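# Move the SOC bottle from the fridge bin to the bench

## Task

Find which of the two bottles in the refrigerator's bin carries the letters SOC. Lift that one out and set it upright on the bench, keep the other bottle upright inside the refrigerator, and close the refrigerator door. If neither bottle reads SOC, move neither bottle, close the door, then press the CALL key on the operator panel until it latches down. Pressing CALL wrongly is permanent.

## Robot and tools

Robot: two six-joint arms, left_arm and right_arm, each riding its own carriage on one floor track. left_rail carries left_arm and is always the carriage on the +y side; right_rail carries right_arm. These names do not match image left and right. Each arm base sits at x = 0, y = its carriage position, z = 0.04 m, facing +x.

Scene frame: fixed to the table, table top at z = 0, +z up, +x the direction the arms face, +y to their left. The track runs along y at x = 0 (y = 0 at its middle); the table edge is at x = 0.17 m. Positions are in metres, angles in radians. Reported hand positions and orientations can be a few centimetres off, more at long reach.

execute_actions: argument actions is a list holding one action (an empty list just reports state and images); cameras picks views (omit or ["all"] for every camera, [] for none). An action can have:
- rows: 1 to 15 rows, each used for one control step of 1/30 s. Every row holds 18 numbers, each in [-1, 1], covering both arms even if one is idle: left_arm first (6 joint values, then gripper position, force_limit, speed), then the same nine for right_arm. Joint order: shoulder pan, shoulder lift, elbow, wrist 1, wrist 2, wrist 3. Joint values are offsets, not poses: they are measured from the Joint targets the arm had when the action began, not from the previous row. Scale: 1.0 equals 1.481 rad for the two shoulder joints and 2.222 rad for the elbow and three wrists. Sending the same offset in a later call moves the joint further. Stated ranges: shoulder pan and lift, wrists ±6.283 rad; elbow ±3.142 rad. A request more than 0.010 rad beyond a range end is refused; a joint driven to its end gives the line "joint sent to its limit".
- steps: length in control steps, 1 to 450, at least the number of rows, default 15. After the final row, arms keep heading to that row's targets and grippers keep its command; give big moves enough steps and finish a cut-short move in the next call, since the arm may stall.
- until: stop early when rail conditions hold, e.g. {"right_rail": {"position_status": ["!=", "moving"]}} or {"all": {"status": "ended"}}. Numbers need a comparison (=, !=, <, <=, >, >=). It checks rails only and does not halt arms.
- left_rail / right_rail: set position_m (left_rail -0.8 to 1.5 m, right_rail -1.5 to 0.8 m; an absolute place on the track), speed_m_s (0.01 to 1, default 1), acceleration_factor (0.1 to 1; acceleration is 1.4 m/s2 times it), or {"stop": true}. Out-of-range values or unknown names reject the whole call.

Motion limits: joint targets move at most 1.7 rad/s (shoulders) or 2.55 rad/s (others), stay within 0.434 / 0.651 rad of the measured angle, and are scaled back if the hand would jump over 150 mm. Commands lag about 0.2 s. The clearance check may alter or hold commands ("joint command not followed") and keeps carriages roughly 0.7 m apart; ask for at least 0.78 m spacing.

Gripper (last three numbers of each arm block): position +1 fully open (140 mm), pads touch near -0.8, -1 closes until blocked. force_limit sets squeeze (about 14 N at -1 up to 58 N at +1 at slow speed); speed sets closing rate (about 30 mm/s at -1, 250 at +1), and fast closing grips much harder. Both start at +1. To keep a gripper unchanged, resend its previous three numbers (0 is a real command). Grasp with the fingertip quarter of the pads; nearer the palm the fingers fold and may hold narrow bottles badly. Fingertips pushed into a surface fold too. Fingertips extend about 33 mm past end_effector_position at small gaps. A block juts about 10 cm sideways from the wrist along gripper +x. To grip harder, raise force_limit and switch position between -1 and -0.98.

Results: Joint positions, Joint velocities, Joint targets (rail first in metres, then six joints), Joint torques, Motor temperatures, Wrist force/torque in the hand's own axes, end_effector_position and quat_wxyz, Tool commands, object_status (0 moving, 1 blocked while opening, 2 blocked while closing = holding, 3 reached target or pads met), position_measured in counts (3 open, 230 pads touching), and for rails position_m, position_status (moving, done, contact_stop, time_out, stopped, stopped_with_arm, stopped_for_other_arm, stopped_for_other_carriage) and position_answer (taken/not_taken).

Driving: send position_m, then wait with an action using until position_status != moving. Arm rows ride along with a moving carriage, so let it arrive before aiming the hand. After contact_stop or a fault, wait until the arm accepts commands before resending.

Other tools: zoom_image(camera, region [x0,y0,x1,y1] in pixels, at most 504 each way) gives a closer look, useful for reading bottle labels; cameras are cam_high, cam_low, cam_bench_left, cam_bench_mid, cam_bench_right, cam_left_wrist, cam_right_wrist, all 672x504. zero_wrist_force(arm) tares that arm's wrist sensor. finished_scene(scene 1) ends irreversibly; the result must hold without the robot.

Avoid: dropping or tipping bottles, releasing anything moving, anything ending off the table or on the track strip, striking the fridge or door hard, arm-to-arm contact (fatal), and gripping the other arm's fingers. A torque at joint limits (wrists about 33 N m) or an outside force near 150 N halts that arm for 10 s. Motors heat when holding loads or stretched; at 85 °C the arm is braked for 30 to 60 s. Thinking time lets the scene run while the robot holds its last command. Loose objects may occasionally be nudged.

Each tool is called after "Request:" by a JSON object that holds its "method" and its "body", one argument or row to a line.

## Session

Request:
{"method": "execute_actions", "body": {
  "actions": []
}}

Scene clock: 0.00 s.
left_arm: end_effector_position=(+0.3563, +1.2877, +0.5790) position_measured=3 object_status=3 end_effector_quat_wxyz=(+0.000, +0.000, +1.000, +0.000) | right_arm: end_effector_position=(+0.3563, -1.3027, +0.5790) position_measured=3 object_status=3 end_effector_quat_wxyz=(+0.000, +0.000, +1.000, +0.000)
Joint positions: left_arm=[1.209 -0.28 -2.157 1.821 -1.235 -1.571 -0.28] | right_arm=[-1.381 -0.28 -2.157 1.821 -1.235 -1.571 -0.28]
Joint velocities: within noise
Joint torques (N m): no reading
Motor temperatures (°C): left_arm=[43 30 33 40 44 39] | right_arm=[34 39 27 41 45 31]
Wrist force (N): no reading
Wrist torque (N m): no reading
Wrist force, peak (N): no reading
Joint targets: left_arm=[1.209 -0.280 -2.157 1.821 -1.235 -1.571 -0.280] | right_arm=[-1.381 -0.280 -2.157 1.821 -1.235 -1.571 -0.280]
Tool commands: left_gripper/position=+1.0 left_gripper/force_limit=+1.0 left_gripper/speed=+1.0 right_gripper/position=+1.0 right_gripper/force_limit=+1.0 right_gripper/speed=+1.0
left_rail: position_m=1.209 position_status=done
right_rail: position_m=-1.381 position_status=done

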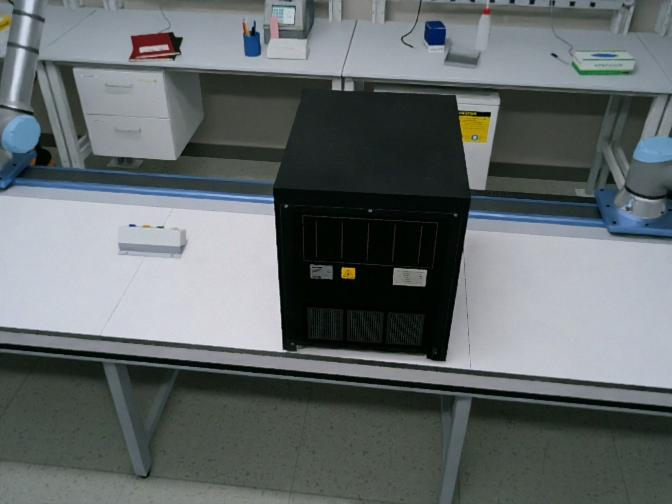

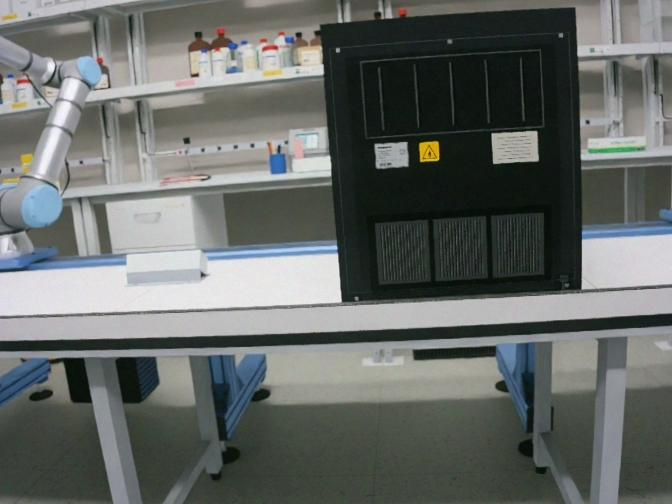

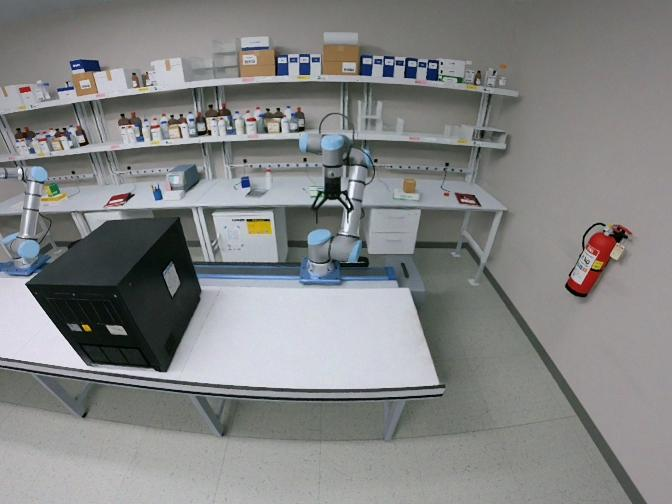

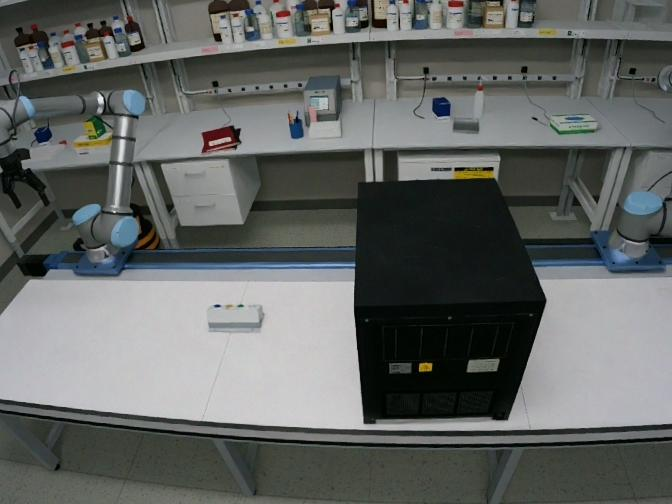

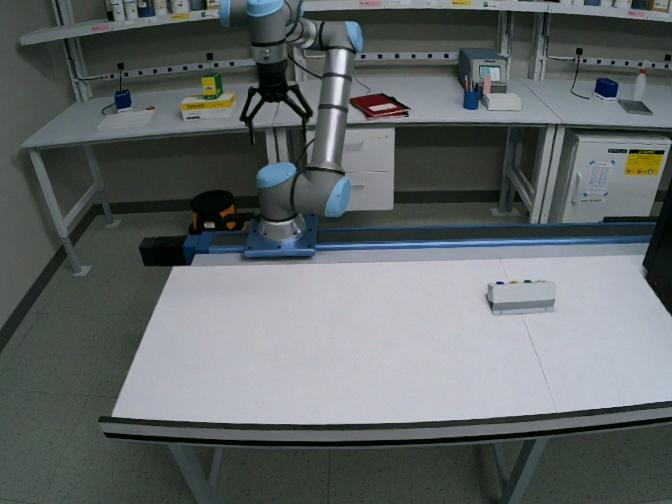

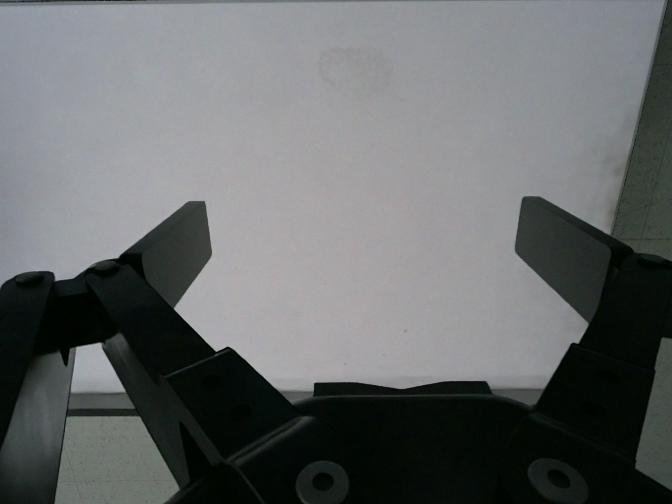

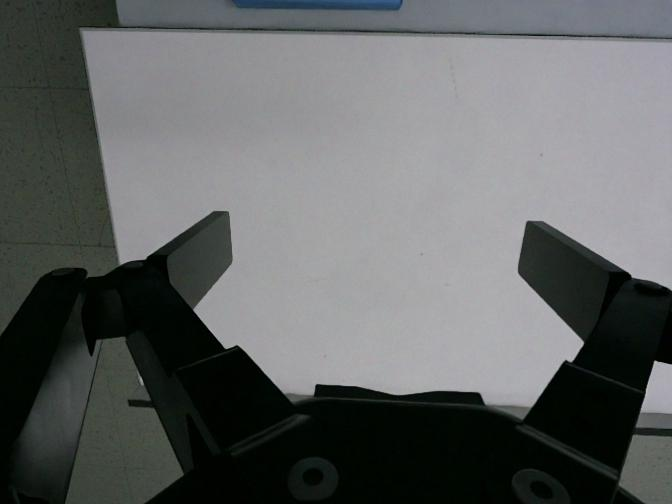

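Request:
{"method": "zoom_image", "body": {
  "camera": "cam_bench_left",
  "region": [20, 190, 240, 390]
}}

Request:
{"method": "zoom_image", "body": {
  "camera": "cam_bench_mid",
  "region": [180, 160, 580, 440]
}}

Request:
{"method": "zoom_image", "body": {
  "camera": "cam_high",
  "region": [90, 80, 490, 380]
}}

Scaled by 2.291 from the camera's 672x504 image, which has a finer 960x720 frame.

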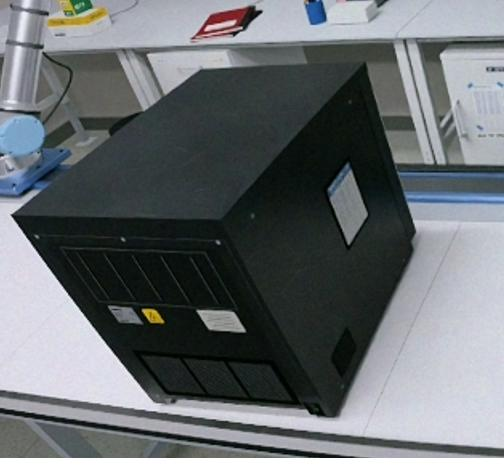

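Scaled by 1.260 from the camera's 672x504 image, which has a finer 960x720 frame.

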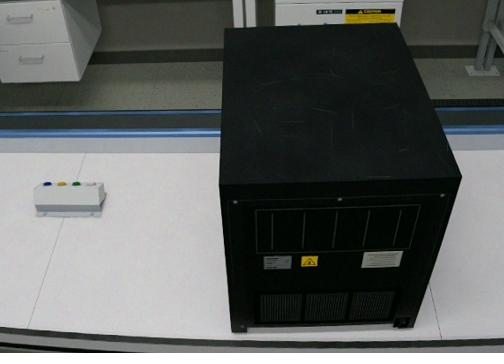

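Scaled by 1.260 from the camera's 672x504 image, which has a finer 960x720 frame.

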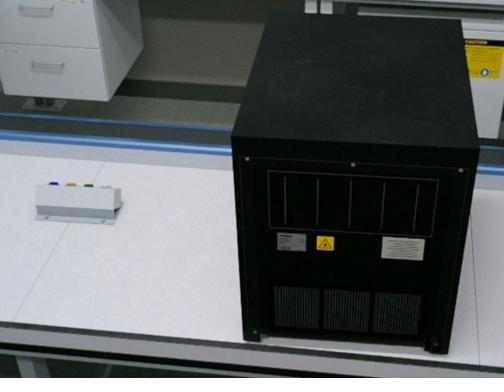

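Request:
{"method": "execute_actions", "body": {
  "actions": [
    {"rows":[[0,0,0,0,0,0,1,1,1,1.0,0.4882,0.0441,0.3375,-0.4487,0.126,1,1,1]],"steps":32}
  ],
  "cameras": []
}}

Request:
{"method": "execute_actions", "body": {
  "actions": [
    {"rows":[[0,0,0,0,0,0,1,1,1,0.637,0,0,0,0,0,1,1,1]],"steps":24}
  ],
  "cameras": []
}}

Scene clock: 101.17 s.
left_arm: end_effector_position=(+0.3563, +1.2877, +0.5790) position_measured=3 object_status=3 end_effector_quat_wxyz=(+0.000, +0.000, +1.000, +0.000) | right_arm: end_effector_position=(+0.2507, -1.0447, +0.4412) position_measured=3 object_status=3 end_effector_quat_wxyz=(+0.322, +0.630, -0.321, +0.630)
Joint positions: left_arm=[1.209 -0.28 -2.157 1.821 -1.235 -1.571 -0.28] | right_arm=[-1.381 1.2 -1.434 1.919 -0.485 -2.568 -0.001]
Joint torques (N m): left_arm=[0.13 0.29 -52.61 -4.91 0.14 -0.32] | right_arm=[9.28 -41.4 -33.71 4.87 -1.91 3.92]
Wrist force (N): left_arm=[-0.3 0.0 0.0] | right_arm=[-0.5 -2.2 -0.1]
Wrist torque (N m): left_arm=[0.00 0.07 0.00] | right_arm=[-0.46 -0.03 -0.13]
Wrist force, peak (N): left_arm=[-0.1 0.1 0.8] | right_arm=[9.3 -1.7 -20.0]
Joint targets: left_arm=[1.209 -0.280 -2.157 1.821 -1.235 -1.571 -0.280] | right_arm=[-1.381 1.201 -1.434 1.919 -0.485 -2.568 -0.001]
left_rail: position_m=1.209 position_status=done
right_rail: position_m=-1.381 position_status=done
No camera images: "cameras" was empty.

Scene clock: 102.47 s.
left_arm: end_effector_position=(+0.3563, +1.2877, +0.5790) position_measured=3 object_status=3 end_effector_quat_wxyz=(+0.000, +0.000, +1.000, +0.000) | right_arm: end_effector_position=(-0.1253, -0.9808, +0.4412) position_measured=3 object_status=3 end_effector_quat_wxyz=(+0.000, +0.707, +0.000, +0.707)
Joint positions: left_arm=[1.209 -0.28 -2.157 1.821 -1.235 -1.571 -0.28] | right_arm=[-1.381 2.144 -1.434 1.919 -0.485 -2.568 -0.001]
Joint torques (N m): left_arm=[-1.21 1.38 -52.78 -4.81 0.28 0.16] | right_arm=[11.4 -55.96 -42.37 0.56 -1.05 3.52]
Wrist force (N): left_arm=[-0.3 0.0 -0.1] | right_arm=[0.1 -2.1 -0.5]
Wrist torque (N m): left_arm=[-0.01 0.07 0.00] | right_arm=[-0.45 -0.19 -0.10]
Wrist force, peak (N): left_arm=[0.1 0.8 -0.1] | right_arm=[-0.4 -11.4 5.3]
Joint targets: left_arm=[1.209 -0.280 -2.157 1.821 -1.235 -1.571 -0.280] | right_arm=[-1.381 2.144 -1.434 1.919 -0.485 -2.568 -0.001]
left_rail: position_m=1.209 position_status=done
right_rail: position_m=-1.381 position_status=done
No camera images: "cameras" was empty.

Request:
{"method": "execute_actions", "body": {
  "actions": [
    {"right_rail":{"position_m":-0.2,"acceleration_factor":0.7},"steps":150,"until":{"right_rail":{"position_status":["!=","moving"]}}}
  ],
  "cameras": ["cam_right_wrist","cam_bench_mid","cam_bench_left"]
}}

Scene clock: 108.10 s.
left_arm: end_effector_position=(+0.3563, +1.2877, +0.5790) position_measured=3 object_status=3 end_effector_quat_wxyz=(+0.000, +0.000, +1.000, +0.000) | right_arm: end_effector_position=(-0.1255, +0.2004, +0.4412) position_measured=3 object_status=3 end_effector_quat_wxyz=(+0.000, +0.707, +0.000, +0.707)
Joint positions: left_arm=[1.209 -0.28 -2.157 1.821 -1.235 -1.571 -0.28] | right_arm=[-0.2 2.144 -1.434 1.919 -0.485 -2.568 -0.001]
Joint torques (N m): left_arm=[-0.84 1.01 -53.51 -5 -0.03 -0.19] | right_arm=[3.29 -51.65 -32.7 2.27 0.02 2.17]
Wrist force (N): left_arm=[-0.3 0.3 -0.1] | right_arm=[-0.3 -2.3 -0.3]
Wrist torque (N m): left_arm=[0.06 0.07 0.00] | right_arm=[-0.50 -0.08 -0.11]
Wrist force, peak (N): left_arm=[-0.8 0.4 -0.5] | right_arm=[0.1 -4.2 -0.3]
Joint targets: left_arm=[1.209 -0.280 -2.157 1.821 -1.235 -1.571 -0.280] | right_arm=[-0.200 2.144 -1.434 1.919 -0.485 -2.568 -0.001]
Tool commands: left_gripper/position=+1.0 left_gripper/force_limit=+1.0 left_gripper/speed=+1.0 right_gripper/position=+1.0 right_gripper/force_limit=+1.0 right_gripper/speed=+1.0
left_rail: position_m=1.209 position_status=done
right_rail: position_m=-0.200 position_status=done
camera_calibration:
cam_right_wrist: T_world_to_cam=[[0.0725553, -0.996969, 0.0280798, 0.218784], [-0.355343, -0.0521464, -0.93328, 0.373621], [0.931916, 0.0577365, -0.358049, 0.443791], [0, 0, 0, 1]] pos_world=[-0.296686, 0.211981, 0.501449]
Images, in order (width x height): cam_bench_left 672x504, cam_bench_mid 672x504, cam_right_wrist 672x504.

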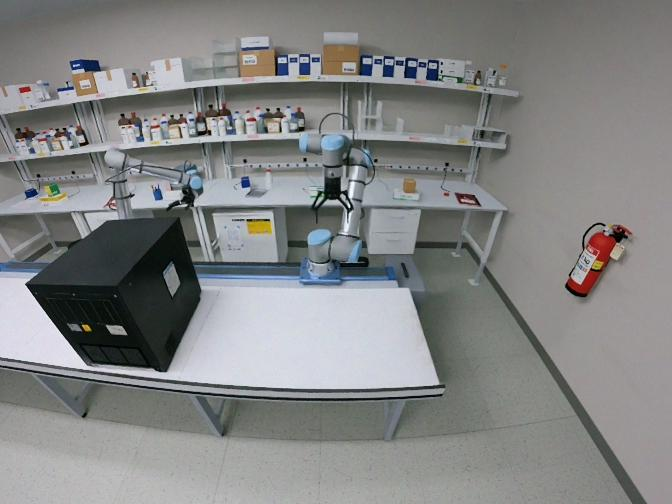

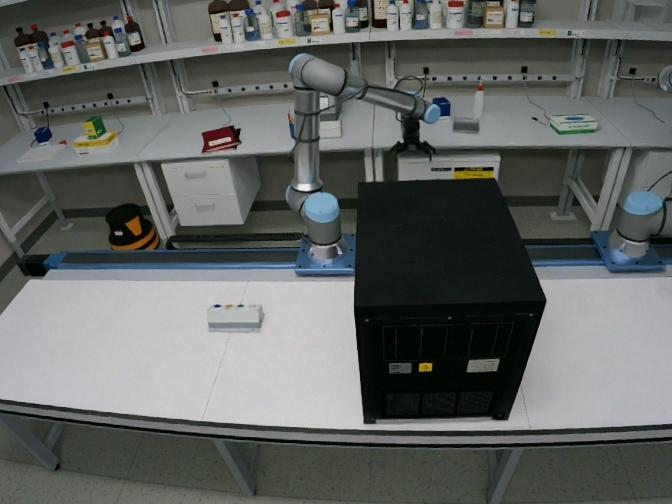

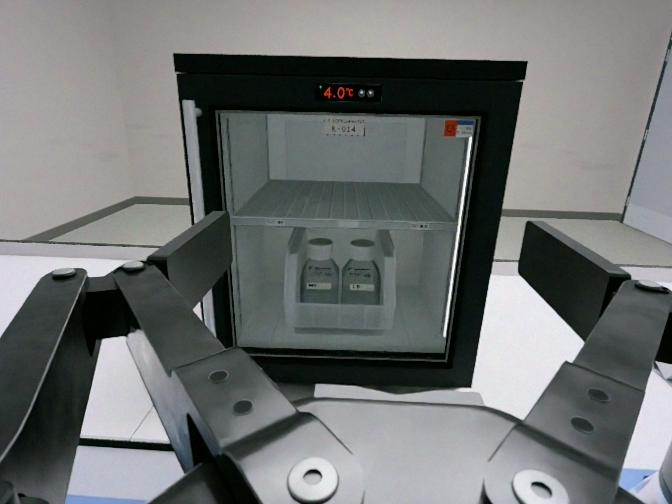

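Request:
{"method": "zoom_image", "body": {
  "camera": "cam_right_wrist",
  "region": [270, 215, 410, 345]
}}

Request:
{"method": "zoom_image", "body": {
  "camera": "cam_right_wrist",
  "region": [160, 40, 540, 400]
}}

Scaled by 3.600 from the camera's 672x504 image, which has a finer 960x720 frame.

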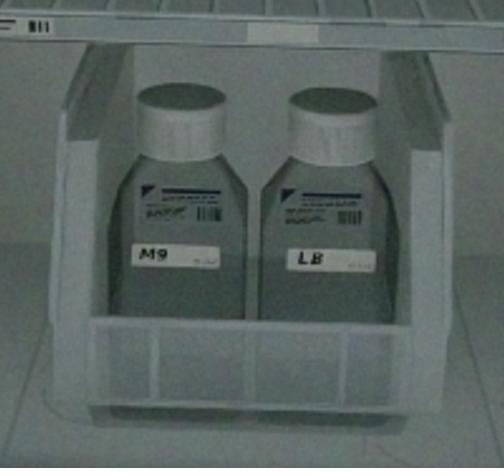

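Scaled by 1.326 from the camera's 672x504 image, which has a finer 960x720 frame.

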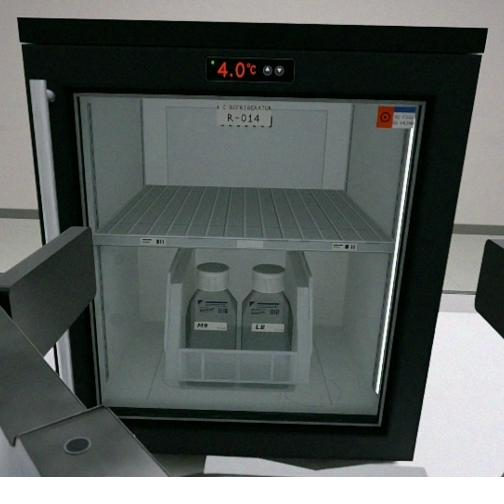

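Request:
{"method": "zoom_image", "body": {
  "camera": "cam_right_wrist",
  "region": [298, 260, 383, 305]
}}

Scaled by 5.929 from the camera's 672x504 image, which has a finer 960x720 frame.

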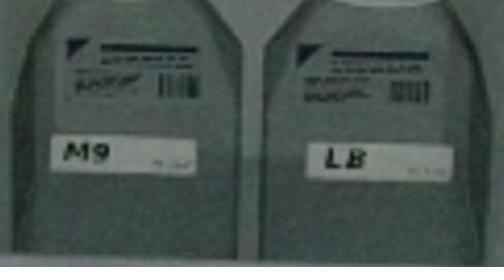

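Request:
{"method": "execute_actions", "body": {
  "actions": [
    {"rows":[[-1.0,0.3349,0.2441,0.2397,0.6121,0.126,1,1,1,-0.2836,-0.0038,0.1401,-0.1376,-0.189,0,1,1,1]],"steps":32}
  ],
  "cameras": ["cam_right_wrist"]
}}

Request:
{"method": "execute_actions", "body": {
  "actions": [
    {"rows":[[-0.6037,0,0,0,0,0,1,1,1,0,0,0,0,0,0,1,1,1]],"steps":24}
  ],
  "cameras": ["cam_left_wrist","cam_right_wrist"]
}}

Scene clock: 157.97 s.
left_arm: end_effector_position=(+0.4762, +0.8642, +0.3438) position_measured=3 object_status=3 end_effector_quat_wxyz=(-0.050, +0.706, +0.058, +0.704) | right_arm: end_effector_position=(-0.1255, +0.2004, +0.4412) position_measured=3 object_status=3 end_effector_quat_wxyz=(+0.000, +0.707, +0.000, +0.707)
Joint positions: left_arm=[1.209 -1.659 -1.664 2.36 -0.706 -0.241 -0.002] | right_arm=[-0.2 2.144 -1.434 1.919 -0.485 -2.568 -0.001]
Joint torques (N m): left_arm=[-10.21 -16.75 -22.99 3.06 4.15 1.94] | right_arm=[9 -63.52 -27.02 4.43 1.55 0.21]
Wrist force (N): left_arm=[-0.3 0.6 1.2] | right_arm=[-0.4 -1.9 -0.2]
Wrist torque (N m): left_arm=[0.26 0.35 -0.48] | right_arm=[-0.40 -0.09 -0.10]
Wrist force, peak (N): left_arm=[17.5 9.0 -28.0] | right_arm=[-0.1 -2.7 -0.1]
Joint targets: left_arm=[1.209 -1.660 -1.664 2.360 -0.706 -0.241 -0.002] | right_arm=[-0.200 2.144 -1.434 1.919 -0.485 -2.568 -0.001]
left_rail: position_m=1.209 position_status=done
right_rail: position_m=-0.200 position_status=done
joint command not followed: on one or more control steps a check withheld the commanded joint targets of the right arm, and it was not sent them on those steps.
cause: the commanded joint targets, or the way to them, would bring two parts of the arm too close to each other (its gripper and another part of the arm, with joints 5 (wrist 1) to 7 (wrist 3) between them, 8 mm apart when it was first held).
camera_calibration:
cam_right_wrist: T_world_to_cam=[[0.0725553, -0.996969, 0.0280798, 0.218784], [-0.355343, -0.0521464, -0.93328, 0.373621], [0.931916, 0.0577365, -0.358049, 0.443791], [0, 0, 0, 1]] pos_world=[-0.296686, 0.211981, 0.501449]
Images, in order (width x height): cam_right_wrist 672x504.

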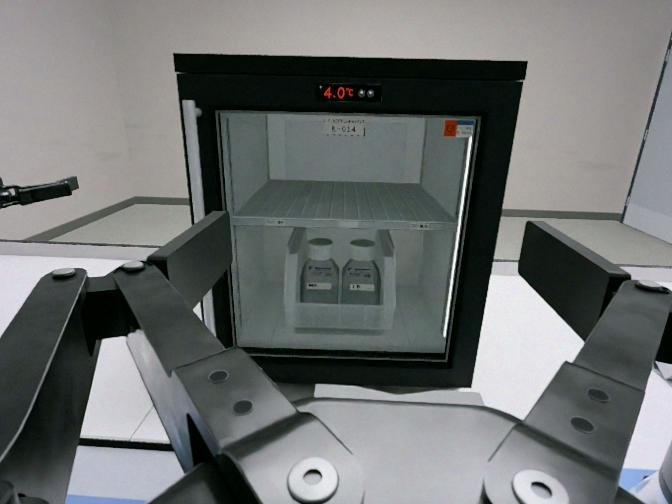

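Scene clock: 159.33 s.
left_arm: end_effector_position=(+0.0292, +0.6218, +0.3438) position_measured=3 object_status=3 end_effector_quat_wxyz=(+0.260, +0.661, -0.252, +0.657) | right_arm: end_effector_position=(-0.1255, +0.2004, +0.4412) position_measured=3 object_status=3 end_effector_quat_wxyz=(+0.000, +0.707, +0.000, +0.707)
Joint positions: left_arm=[1.209 -2.554 -1.664 2.36 -0.706 -0.241 -0.002] | right_arm=[-0.2 2.144 -1.434 1.919 -0.485 -2.568 -0.001]
Joint torques (N m): left_arm=[-11.39 -33.41 -50.42 -0.43 1.4 2.1] | right_arm=[9.87 -58.37 -27.15 4.27 1.61 0.21]
Wrist force (N): left_arm=[-0.7 0.5 0.7] | right_arm=[-0.4 -2.1 -0.3]
Wrist torque (N m): left_arm=[0.24 0.44 -0.44] | right_arm=[-0.45 -0.07 -0.11]
Wrist force, peak (N): left_arm=[-0.4 -3.6 9.0] | right_arm=[-0.7 -2.4 0.0]
Joint targets: left_arm=[1.209 -2.554 -1.664 2.360 -0.706 -0.241 -0.002] | right_arm=[-0.200 2.144 -1.434 1.919 -0.485 -2.568 -0.001]
left_rail: position_m=1.209 position_status=done
right_rail: position_m=-0.200 position_status=done
camera_calibration:
cam_left_wrist: T_world_to_cam=[[-0.673139, -0.739465, -0.00867368, 0.495706], [-0.279562, 0.26531, -0.922744, 0.14688], [0.684638, -0.61871, -0.385317, 0.68103], [0, 0, 0, 1]] pos_world=[-0.0915176, 0.748949, 0.402244]
cam_right_wrist: T_world_to_cam=[[0.0725553, -0.996969, 0.0280798, 0.218784], [-0.355343, -0.0521464, -0.93328, 0.373621], [0.931916, 0.0577365, -0.358049, 0.443791], [0, 0, 0, 1]] pos_world=[-0.296686, 0.211981, 0.501449]
Images, in order (width x height): cam_left_wrist 672x504, cam_right_wrist 672x504.

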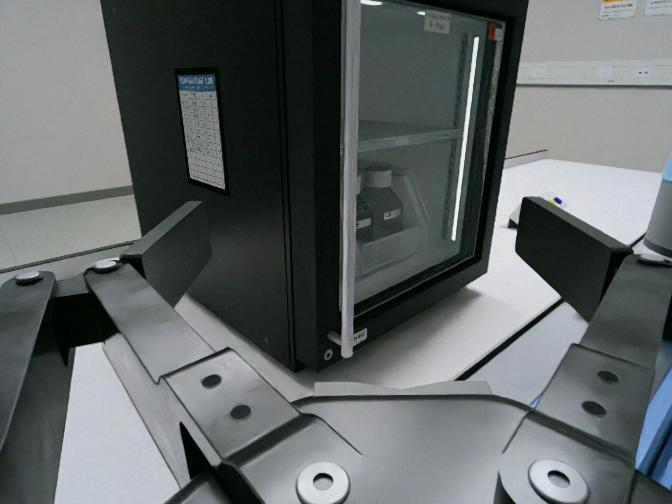

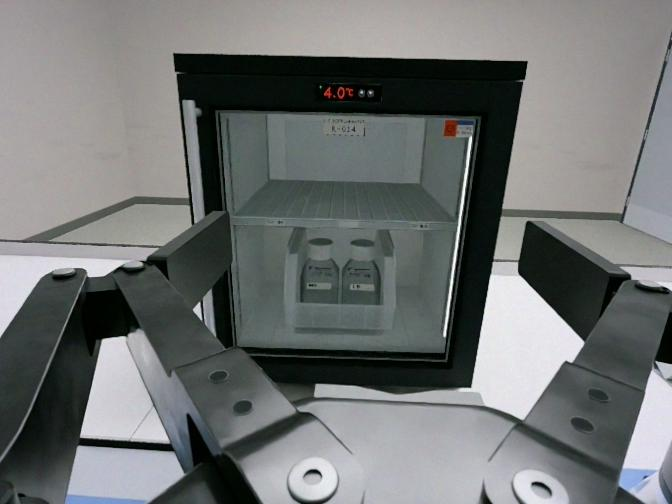

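Request:
{"method": "zoom_image", "body": {
  "camera": "cam_left_wrist",
  "region": [270, 300, 400, 380]
}}

Request:
{"method": "zoom_image", "body": {
  "camera": "cam_left_wrist",
  "region": [330, 140, 440, 280]
}}

Request:
{"method": "zoom_image", "body": {
  "camera": "cam_left_wrist",
  "region": [100, 0, 500, 380]
}}

Scaled by 3.877 from the camera's 672x504 image, which has a finer 960x720 frame.

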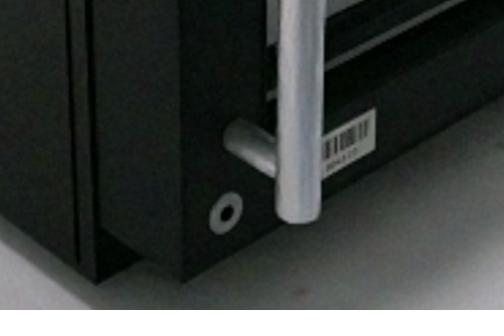

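Scaled by 3.600 from the camera's 672x504 image, which has a finer 960x720 frame.

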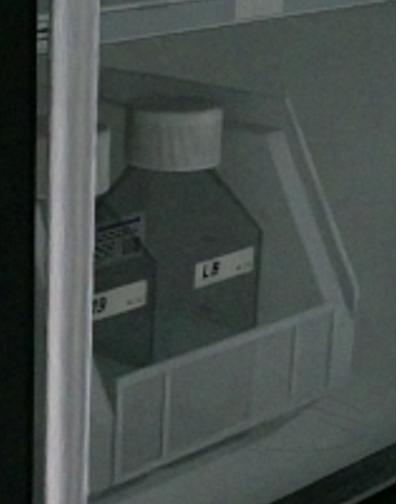

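Scaled by 1.260 from the camera's 672x504 image, which has a finer 960x720 frame.

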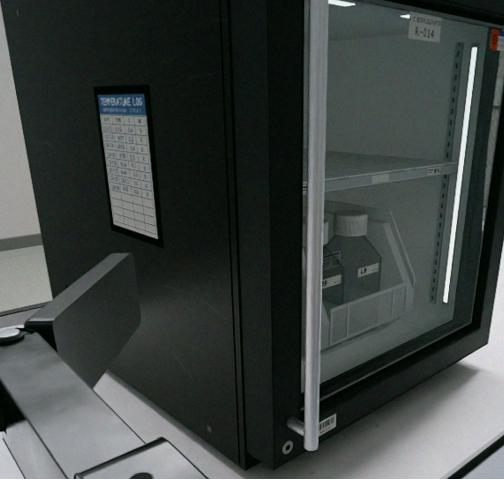

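Request:
{"method": "zoom_image", "body": {
  "camera": "cam_left_wrist",
  "region": [255, 0, 375, 90]
}}

Request:
{"method": "zoom_image", "body": {
  "camera": "cam_left_wrist",
  "region": [265, 220, 385, 310]
}}

Scaled by 4.200 from the camera's 672x504 image, which has a finer 960x720 frame.

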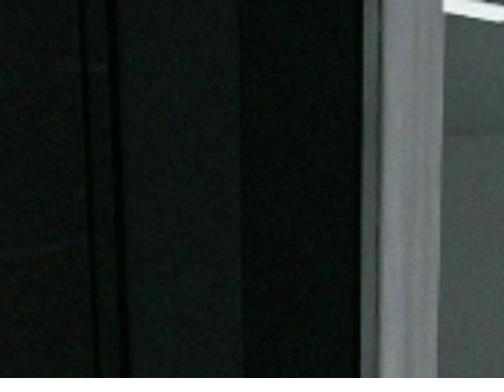

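Scaled by 4.200 from the camera's 672x504 image, which has a finer 960x720 frame.

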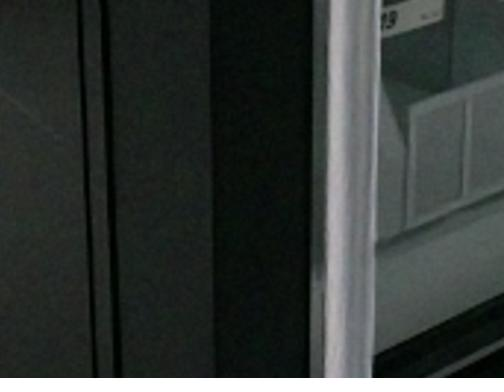

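Request:
{"method": "execute_actions", "body": {
  "actions": [
    {"right_rail":{"position_m":-0.75},"steps":90,"until":{"right_rail":{"position_status":["!=","moving"]}}}
  ],
  "cameras": ["cam_right_wrist"]
}}

Request:
{"method": "execute_actions", "body": {
  "actions": [
    {"rows":[[0.3309,0.3913,-0.2869,0.0306,0.0833,0,1,1,1,0,0,0,0,0,0,1,1,1]],"steps":30}
  ],
  "cameras": ["cam_left_wrist"]
}}

Scene clock: 210.90 s.
left_arm: end_effector_position=(+0.0290, +0.6218, +0.3438) position_measured=3 object_status=3 end_effector_quat_wxyz=(+0.260, +0.661, -0.252, +0.657) | right_arm: end_effector_position=(-0.1255, -0.3496, +0.4412) position_measured=3 object_status=3 end_effector_quat_wxyz=(+0.000, +0.707, +0.000, +0.707)
Joint positions: left_arm=[1.209 -2.554 -1.664 2.36 -0.706 -0.241 -0.002] | right_arm=[-0.75 2.144 -1.434 1.919 -0.485 -2.568 -0.001]
Joint torques (N m): left_arm=[-9.5 -37.49 -51.33 2.01 -2.92 1.4] | right_arm=[-15.87 -43.79 -46.04 0.8 1.23 0.74]
Wrist force (N): left_arm=[-0.6 0.5 1.1] | right_arm=[-0.3 -1.8 -0.3]
Wrist torque (N m): left_arm=[0.22 0.41 -0.44] | right_arm=[-0.38 -0.10 -0.11]
Wrist force, peak (N): left_arm=[-1.1 1.1 1.0] | right_arm=[-0.4 -4.6 -0.5]
Joint targets: left_arm=[1.209 -2.554 -1.664 2.360 -0.706 -0.241 -0.002] | right_arm=[-0.750 2.144 -1.434 1.919 -0.485 -2.568 -0.001]
Tool commands: left_gripper/position=+1.0 left_gripper/force_limit=+1.0 left_gripper/speed=+1.0 right_gripper/position=+1.0 right_gripper/force_limit=+1.0 right_gripper/speed=+1.0
left_rail: position_m=1.209 position_status=done
right_rail: position_m=-0.750 position_status=done
camera_calibration:
cam_right_wrist: T_world_to_cam=[[0.0725908, -0.996964, 0.0281791, -0.329587], [-0.355336, -0.0522517, -0.933277, 0.344905], [0.931916, 0.0577343, -0.35805, 0.475546], [0, 0, 0, 1]] pos_world=[-0.296686, -0.338019, 0.501449]
Images, in order (width x height): cam_right_wrist 672x504.

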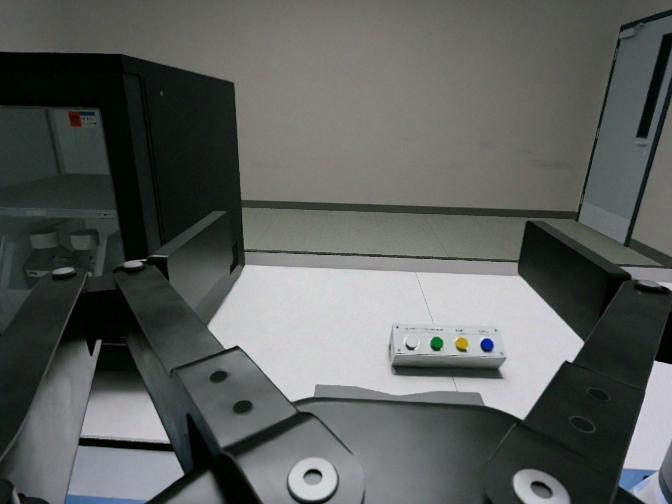

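Scene clock: 212.10 s.
left_arm: end_effector_position=(+0.1092, +0.3259, +0.3023) position_measured=3 object_status=3 end_effector_quat_wxyz=(+0.154, +0.691, -0.152, +0.690) end_effector_velocity=(+0.000, +0.000, -0.001) end_effector_angular_velocity=(-0.001, +0.000, +0.001) | right_arm: end_effector_position=(-0.1255, -0.3496, +0.4412) position_measured=3 object_status=3 end_effector_quat_wxyz=(+0.000, +0.707, +0.000, +0.707)
Joint positions: left_arm=[1.209 -2.064 -1.085 1.722 -0.638 -0.056 -0.002] | right_arm=[-0.75 2.144 -1.434 1.919 -0.485 -2.568 -0.001]
Joint velocities: left_arm=[0.001 0.001 0.002 -0.002 0 0 -0.001] | right_arm=[within noise]
Joint torques (N m): left_arm=[9.72 -68.18 -53.98 2 3.24 1.26] | right_arm=[-18.32 -43.34 -55.37 -0.7 1.51 0.32]
Wrist force (N): left_arm=[-0.4 1.1 0.5] | right_arm=[-0.1 -2.1 0.3]
Wrist torque (N m): left_arm=[0.36 0.37 -0.46] | right_arm=[-0.45 -0.14 -0.10]
Wrist force, peak (N): left_arm=[-6.9 -12.5 -2.8] | right_arm=[-0.3 -2.4 -0.1]
Joint targets: left_arm=[1.209 -2.064 -1.085 1.722 -0.638 -0.056 -0.002] | right_arm=[-0.750 2.144 -1.434 1.919 -0.485 -2.568 -0.001]
left_rail: position_m=1.209 position_status=done
right_rail: position_m=-0.750 position_status=done
camera_calibration:
cam_left_wrist: T_world_to_cam=[[-0.420238, -0.907226, -0.0184589, 0.360345], [-0.340432, 0.176483, -0.923558, 0.245413], [0.841134, -0.38183, -0.383014, 0.332211], [0, 0, 0, 1]] pos_world=[-0.0444566, 0.410451, 0.360546]
Images, in order (width x height): cam_left_wrist 672x504.

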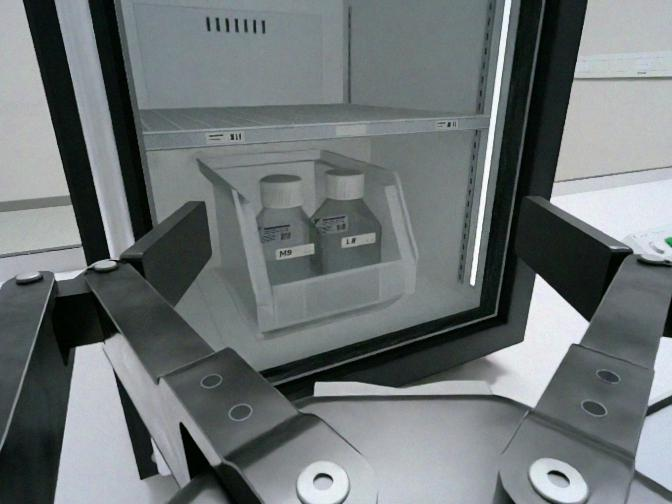

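Request:
{"method": "zoom_image", "body": {
  "camera": "cam_left_wrist",
  "region": [240, 160, 400, 280]
}}

Request:
{"method": "zoom_image", "body": {
  "camera": "cam_right_wrist",
  "region": [380, 310, 520, 390]
}}

Scaled by 3.150 from the camera's 672x504 image, which has a finer 960x720 frame.

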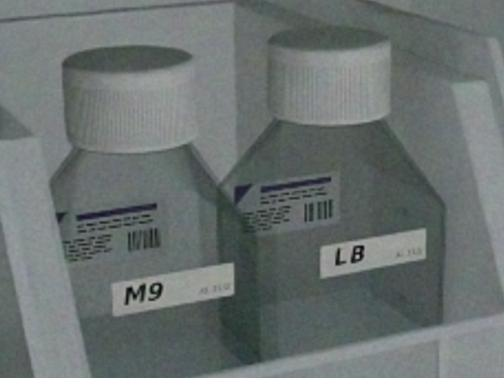

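This scene's latest camera images include none from cam_right_wrist. They are from: cam_left_wrist. cam_right_wrist's image comes with the result of a call that names it in "cameras".

Request:
{"method": "execute_actions", "body": {
  "actions": [],
  "cameras": ["cam_right_wrist","cam_bench_right","cam_high"]
}}

Request:
{"method": "zoom_image", "body": {
  "camera": "cam_right_wrist",
  "region": [380, 315, 520, 385]
}}

Request:
{"method": "zoom_image", "body": {
  "camera": "cam_right_wrist",
  "region": [60, 40, 260, 360]
}}

Request:
{"method": "zoom_image", "body": {
  "camera": "cam_bench_right",
  "region": [460, 260, 580, 330]
}}

Scene clock: 224.80 s.
left_arm: end_effector_position=(+0.1093, +0.3259, +0.3023) position_measured=3 object_status=3 end_effector_quat_wxyz=(+0.154, +0.691, -0.152, +0.690) | right_arm: end_effector_position=(-0.1255, -0.3496, +0.4412) position_measured=3 object_status=3 end_effector_quat_wxyz=(+0.000, +0.707, +0.000, +0.707)
Joint positions: left_arm=[1.209 -2.064 -1.085 1.722 -0.638 -0.056 -0.002] | right_arm=[-0.75 2.144 -1.434 1.919 -0.485 -2.568 -0.001]
Joint velocities: within noise
Joint torques (N m): left_arm=[11.53 -70.49 -53.17 2.09 3.36 0.99] | right_arm=[-15.21 -43.04 -54.04 -0.49 0.51 0.34]
Motor temperatures (°C): left_arm=[42 29 33 39 43 38] | right_arm=[33 39 27 40 44 30]
Wrist force (N): left_arm=[-0.7 0.9 0.6] | right_arm=[-0.3 -1.9 -0.3]
Wrist torque (N m): left_arm=[0.31 0.43 -0.46] | right_arm=[-0.39 -0.09 -0.10]
Wrist force, peak (N): left_arm=[-1.0 1.5 0.6] | right_arm=[-0.4 -2.4 0.0]
Joint targets: left_arm=[1.209 -2.064 -1.085 1.722 -0.638 -0.056 -0.002] | right_arm=[-0.750 2.144 -1.434 1.919 -0.485 -2.568 -0.001]
Tool commands: left_gripper/position=+1.0 left_gripper/force_limit=+1.0 left_gripper/speed=+1.0 right_gripper/position=+1.0 right_gripper/force_limit=+1.0 right_gripper/speed=+1.0
left_rail: position_m=1.209 position_status=done
right_rail: position_m=-0.750 position_status=done
camera_calibration:
cam_right_wrist: T_world_to_cam=[[0.0725553, -0.996969, 0.0280798, -0.329549], [-0.355343, -0.0521464, -0.93328, 0.344941], [0.931916, 0.0577365, -0.358049, 0.475546], [0, 0, 0, 1]] pos_world=[-0.296686, -0.338019, 0.501449]
Images, in order (width x height): cam_high 672x504, cam_bench_right 672x504, cam_right_wrist 672x504.

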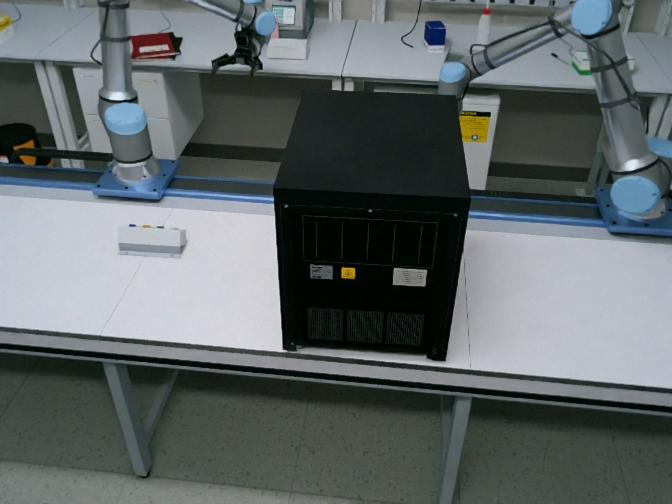

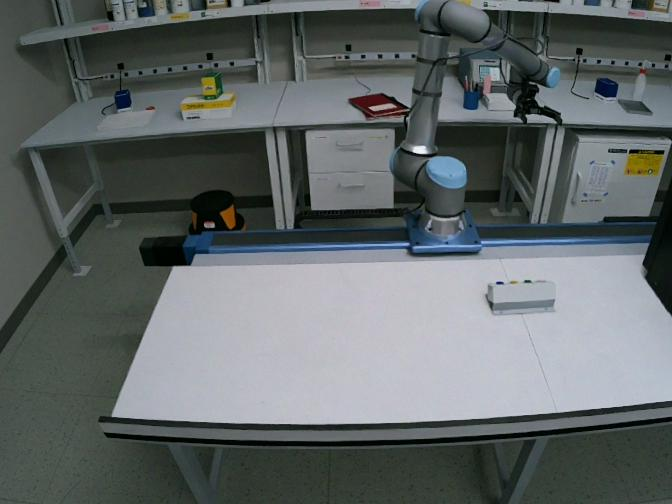

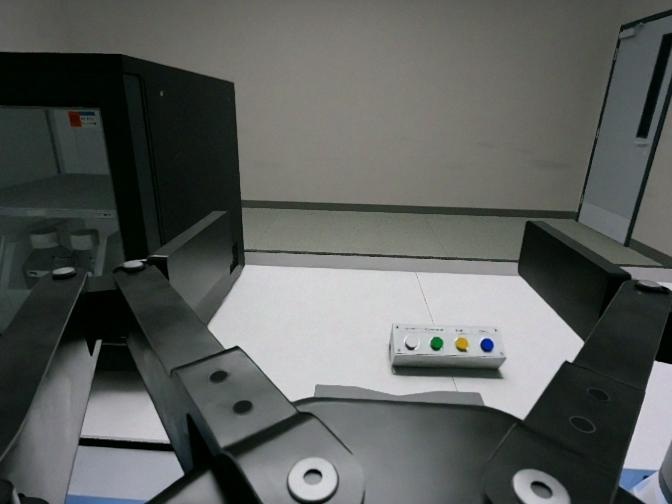

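Scaled by 3.600 from the camera's 672x504 image, which has a finer 960x720 frame.

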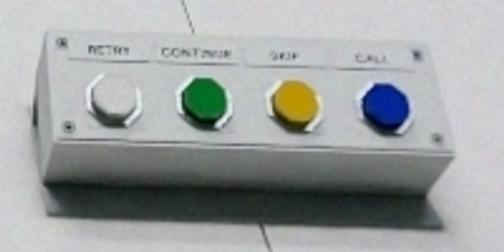

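Scaled by 1.575 from the camera's 672x504 image, which has a finer 960x720 frame.

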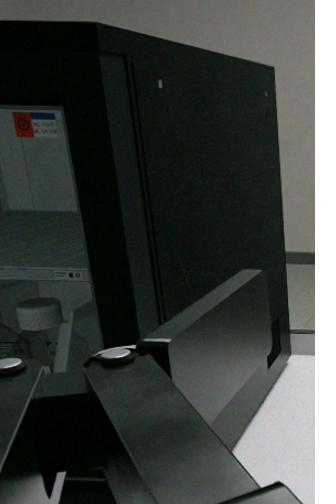

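Scaled by 4.200 from the camera's 672x504 image, which has a finer 960x720 frame.

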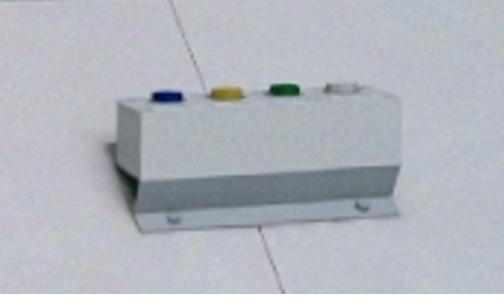

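Request:
{"method": "zoom_image", "body": {
  "camera": "cam_right_wrist",
  "region": [100, 100, 190, 220]
}}

Scaled by 4.200 from the camera's 672x504 image, which has a finer 960x720 frame.

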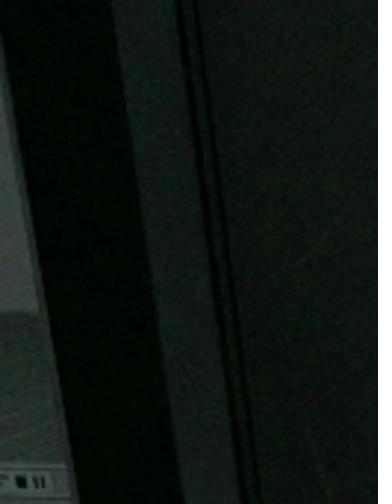

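Request:
{"method": "execute_actions", "body": {
  "actions": [
    {"right_rail":{"position_m":-0.785},"rows":[[0,0,0,0,0,0,1,1,1,-1.0,-0.5604,0.1564,-0.4896,0.4487,0,-1,0,0]],"steps":45}
  ],
  "cameras": []
}}

Request:
{"method": "execute_actions", "body": {
  "actions": [
    {"rows":[[0,0,0,0,0,0,1,1,1,-0.4477,0,0,0,0,0,-1,0,0]],"steps":35}
  ],
  "cameras": ["cam_right_wrist","cam_bench_right"]
}}

Scene clock: 274.43 s.
left_arm: end_effector_position=(+0.1093, +0.3259, +0.3023) position_measured=3 object_status=3 end_effector_quat_wxyz=(+0.154, +0.691, -0.152, +0.690) | right_arm: end_effector_position=(-0.1257, -0.5290, +0.2889) position_measured=233 object_status=3 end_effector_quat_wxyz=(+0.111, +0.692, -0.686, +0.196) end_effector_velocity=(-0.022, +0.032, -0.006) end_effector_angular_velocity=(+0.182, +0.114, -0.140)
Joint positions: left_arm=[1.209 -2.064 -1.085 1.722 -0.638 -0.056 -0.002] | right_arm=[-0.785 1.551 -2.026 2.247 -1.354 -1.699 -0.001]
Joint velocities: left_arm=[within noise] | right_arm=[0 -0.085 -0.086 0.034 -0.127 0.13 0]
Joint torques (N m): left_arm=[8.21 -70.83 -52.72 2.27 3.46 0.62] | right_arm=[-18.45 -19.95 -36.21 -6.23 1.94 0.73]
Wrist force (N): left_arm=[-0.9 1.0 0.5] | right_arm=[0.0 -1.5 0.4]
Wrist torque (N m): left_arm=[0.34 0.46 -0.46] | right_arm=[-0.35 -0.18 -0.18]
Wrist force, peak (N): left_arm=[-1.1 1.2 1.1] | right_arm=[1.2 -14.8 -13.5]
Joint targets: left_arm=[1.209 -2.064 -1.085 1.722 -0.638 -0.056 -0.002] | right_arm=[-0.785 1.503 -2.074 2.266 -1.426 -1.627 -0.001]
left_rail: position_m=1.209 position_status=done
right_rail: position_m=-0.785 position_status=done
led back after a hold (right arm): the arm was led back toward your command in small steps, so it may still be short of it.
not at rest: the robot was still moving 3 seconds after this call's last action.
joint command not followed: on one or more control steps a check withheld the commanded joint targets of the right arm, and it was not sent them on those steps.
cause: while a carriage moves, is told to move, or has just stopped, the clearance check judges arm commands more strictly, and it could not pass these joint targets: it found too little room between the arms, or a fault had stopped an arm; next, move the arms while the carriages stand.
No camera images: "cameras" was empty.

Scene clock: 277.83 s.
left_arm: end_effector_position=(+0.1093, +0.3259, +0.3023) position_measured=3 object_status=3 end_effector_quat_wxyz=(+0.154, +0.691, -0.152, +0.690) | right_arm: end_effector_position=(+0.0265, -0.4781, +0.2877) position_measured=233 object_status=3 end_effector_quat_wxyz=(-0.136, -0.458, +0.873, -0.102)
Joint positions: left_arm=[1.209 -2.064 -1.085 1.722 -0.638 -0.056 -0.002] | right_arm=[-0.785 0.957 -2.074 2.266 -1.426 -1.627 -0.001]
Joint torques (N m): left_arm=[9.15 -71.7 -52.45 2.26 3.21 0.49] | right_arm=[-13.41 -15.83 -37.53 -6.16 1.76 0.91]
Wrist force (N): left_arm=[-0.8 0.6 0.8] | right_arm=[0.2 -1.6 0.7]
Wrist torque (N m): left_arm=[0.24 0.45 -0.46] | right_arm=[-0.39 -0.18 -0.14]
Wrist force, peak (N): left_arm=[-1.0 1.3 1.1] | right_arm=[0.2 -2.1 0.9]
Joint targets: left_arm=[1.209 -2.064 -1.085 1.722 -0.638 -0.056 -0.002] | right_arm=[-0.785 0.957 -2.074 2.266 -1.426 -1.627 -0.001]
left_rail: position_m=1.209 position_status=done
right_rail: position_m=-0.785 position_status=done
led back after a hold (right arm): the arm was led back toward your command in small steps, so it may still be short of it.
camera_calibration:
cam_right_wrist: T_world_to_cam=[[-0.850031, 0.514684, -0.112016, 0.323104], [0.515485, 0.856564, 0.0239383, 0.384889], [0.108269, -0.0373941, -0.993418, 0.445587], [0, 0, 0, 1]] pos_world=[0.028, -0.479316, 0.469633]
Images, in order (width x height): cam_bench_right 672x504, cam_right_wrist 672x504.

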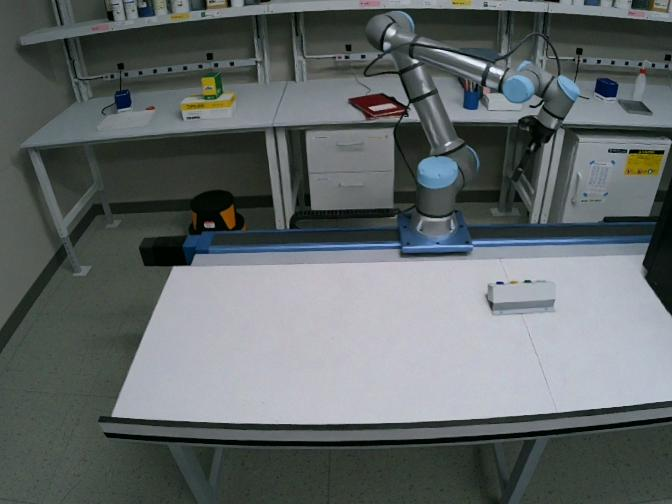

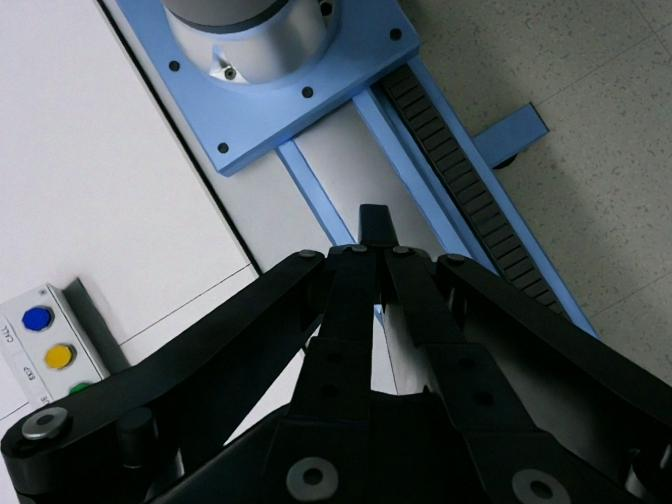

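Request:
{"method": "execute_actions", "body": {
  "actions": [
    {"rows":[[0,0,0,0,0,0,1,1,1,-0.6462,-0.1283,0.0002,-0.0662,0.0252,0,-1,0,0]],"steps":35}
  ],
  "cameras": ["cam_right_wrist","cam_bench_right"]
}}

Scene clock: 282.10 s.
left_arm: end_effector_position=(+0.1093, +0.3259, +0.3023) position_measured=3 object_status=3 end_effector_quat_wxyz=(+0.154, +0.691, -0.152, +0.690) | right_arm: end_effector_position=(+0.2998, -0.6109, +0.3499) position_measured=233 object_status=3 end_effector_quat_wxyz=(+0.000, +0.000, +1.000, +0.000) end_effector_velocity=(+0.000, -0.001, +0.000) end_effector_angular_velocity=(+0.000, +0.001, -0.002)
Joint positions: left_arm=[1.209 -2.064 -1.085 1.722 -0.638 -0.056 -0.002] | right_arm=[-0.785 0 -2.265 2.267 -1.573 -1.571 -0.001]
Joint velocities: left_arm=[within noise] | right_arm=[-0.001 -0.002 0 0 0.001 0 0]
Joint torques (N m): left_arm=[9.81 -69.51 -52.57 2.21 3.07 0.1] | right_arm=[-17.75 -0.54 -61.29 -7.89 1.77 0.42]
Wrist force (N): left_arm=[-0.8 0.6 0.7] | right_arm=[-0.5 -1.5 -0.2]
Wrist torque (N m): left_arm=[0.25 0.45 -0.46] | right_arm=[-0.33 0.09 -0.13]
Wrist force, peak (N): left_arm=[-0.6 1.6 0.6] | right_arm=[-1.7 8.9 5.1]
Joint targets: left_arm=[1.209 -2.064 -1.085 1.722 -0.638 -0.056 -0.002] | right_arm=[-0.785 -0.001 -2.265 2.267 -1.573 -1.571 -0.001]
left_rail: position_m=1.209 position_status=done
right_rail: position_m=-0.785 position_status=done
camera_calibration:
cam_right_wrist: T_world_to_cam=[[-0.0275536, 0.996966, -0.0728035, 0.665026], [0.933221, 0.0517563, 0.355556, -0.376523], [0.358245, -0.0581449, -0.931815, 0.363586], [0, 0, 0, 1]] pos_world=[0.23945, -0.62238, 0.521087]
Images, in order (width x height): cam_bench_right 672x504, cam_right_wrist 672x504.

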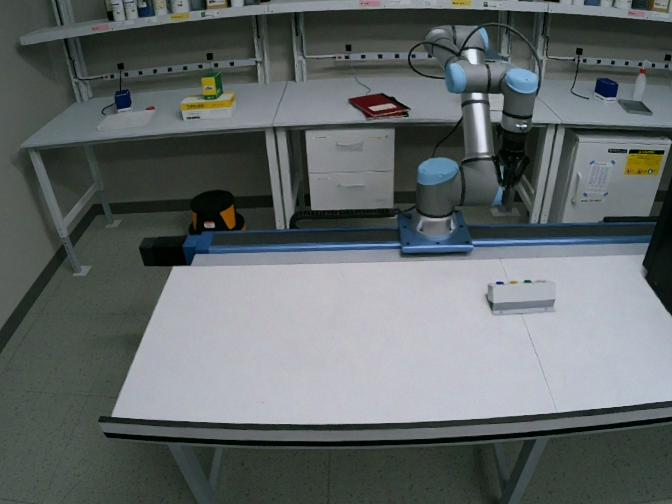

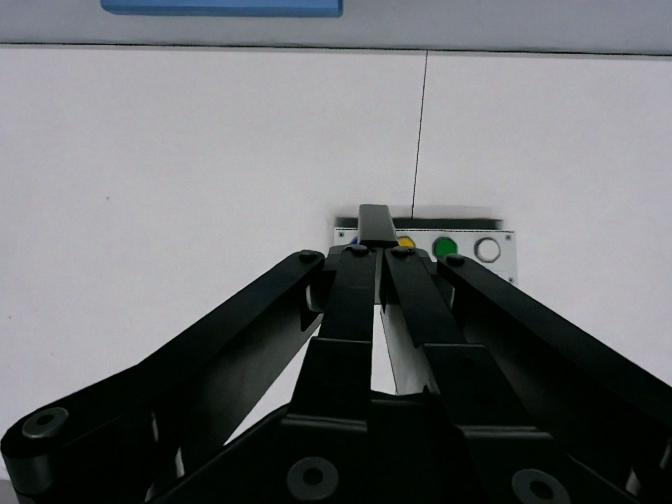

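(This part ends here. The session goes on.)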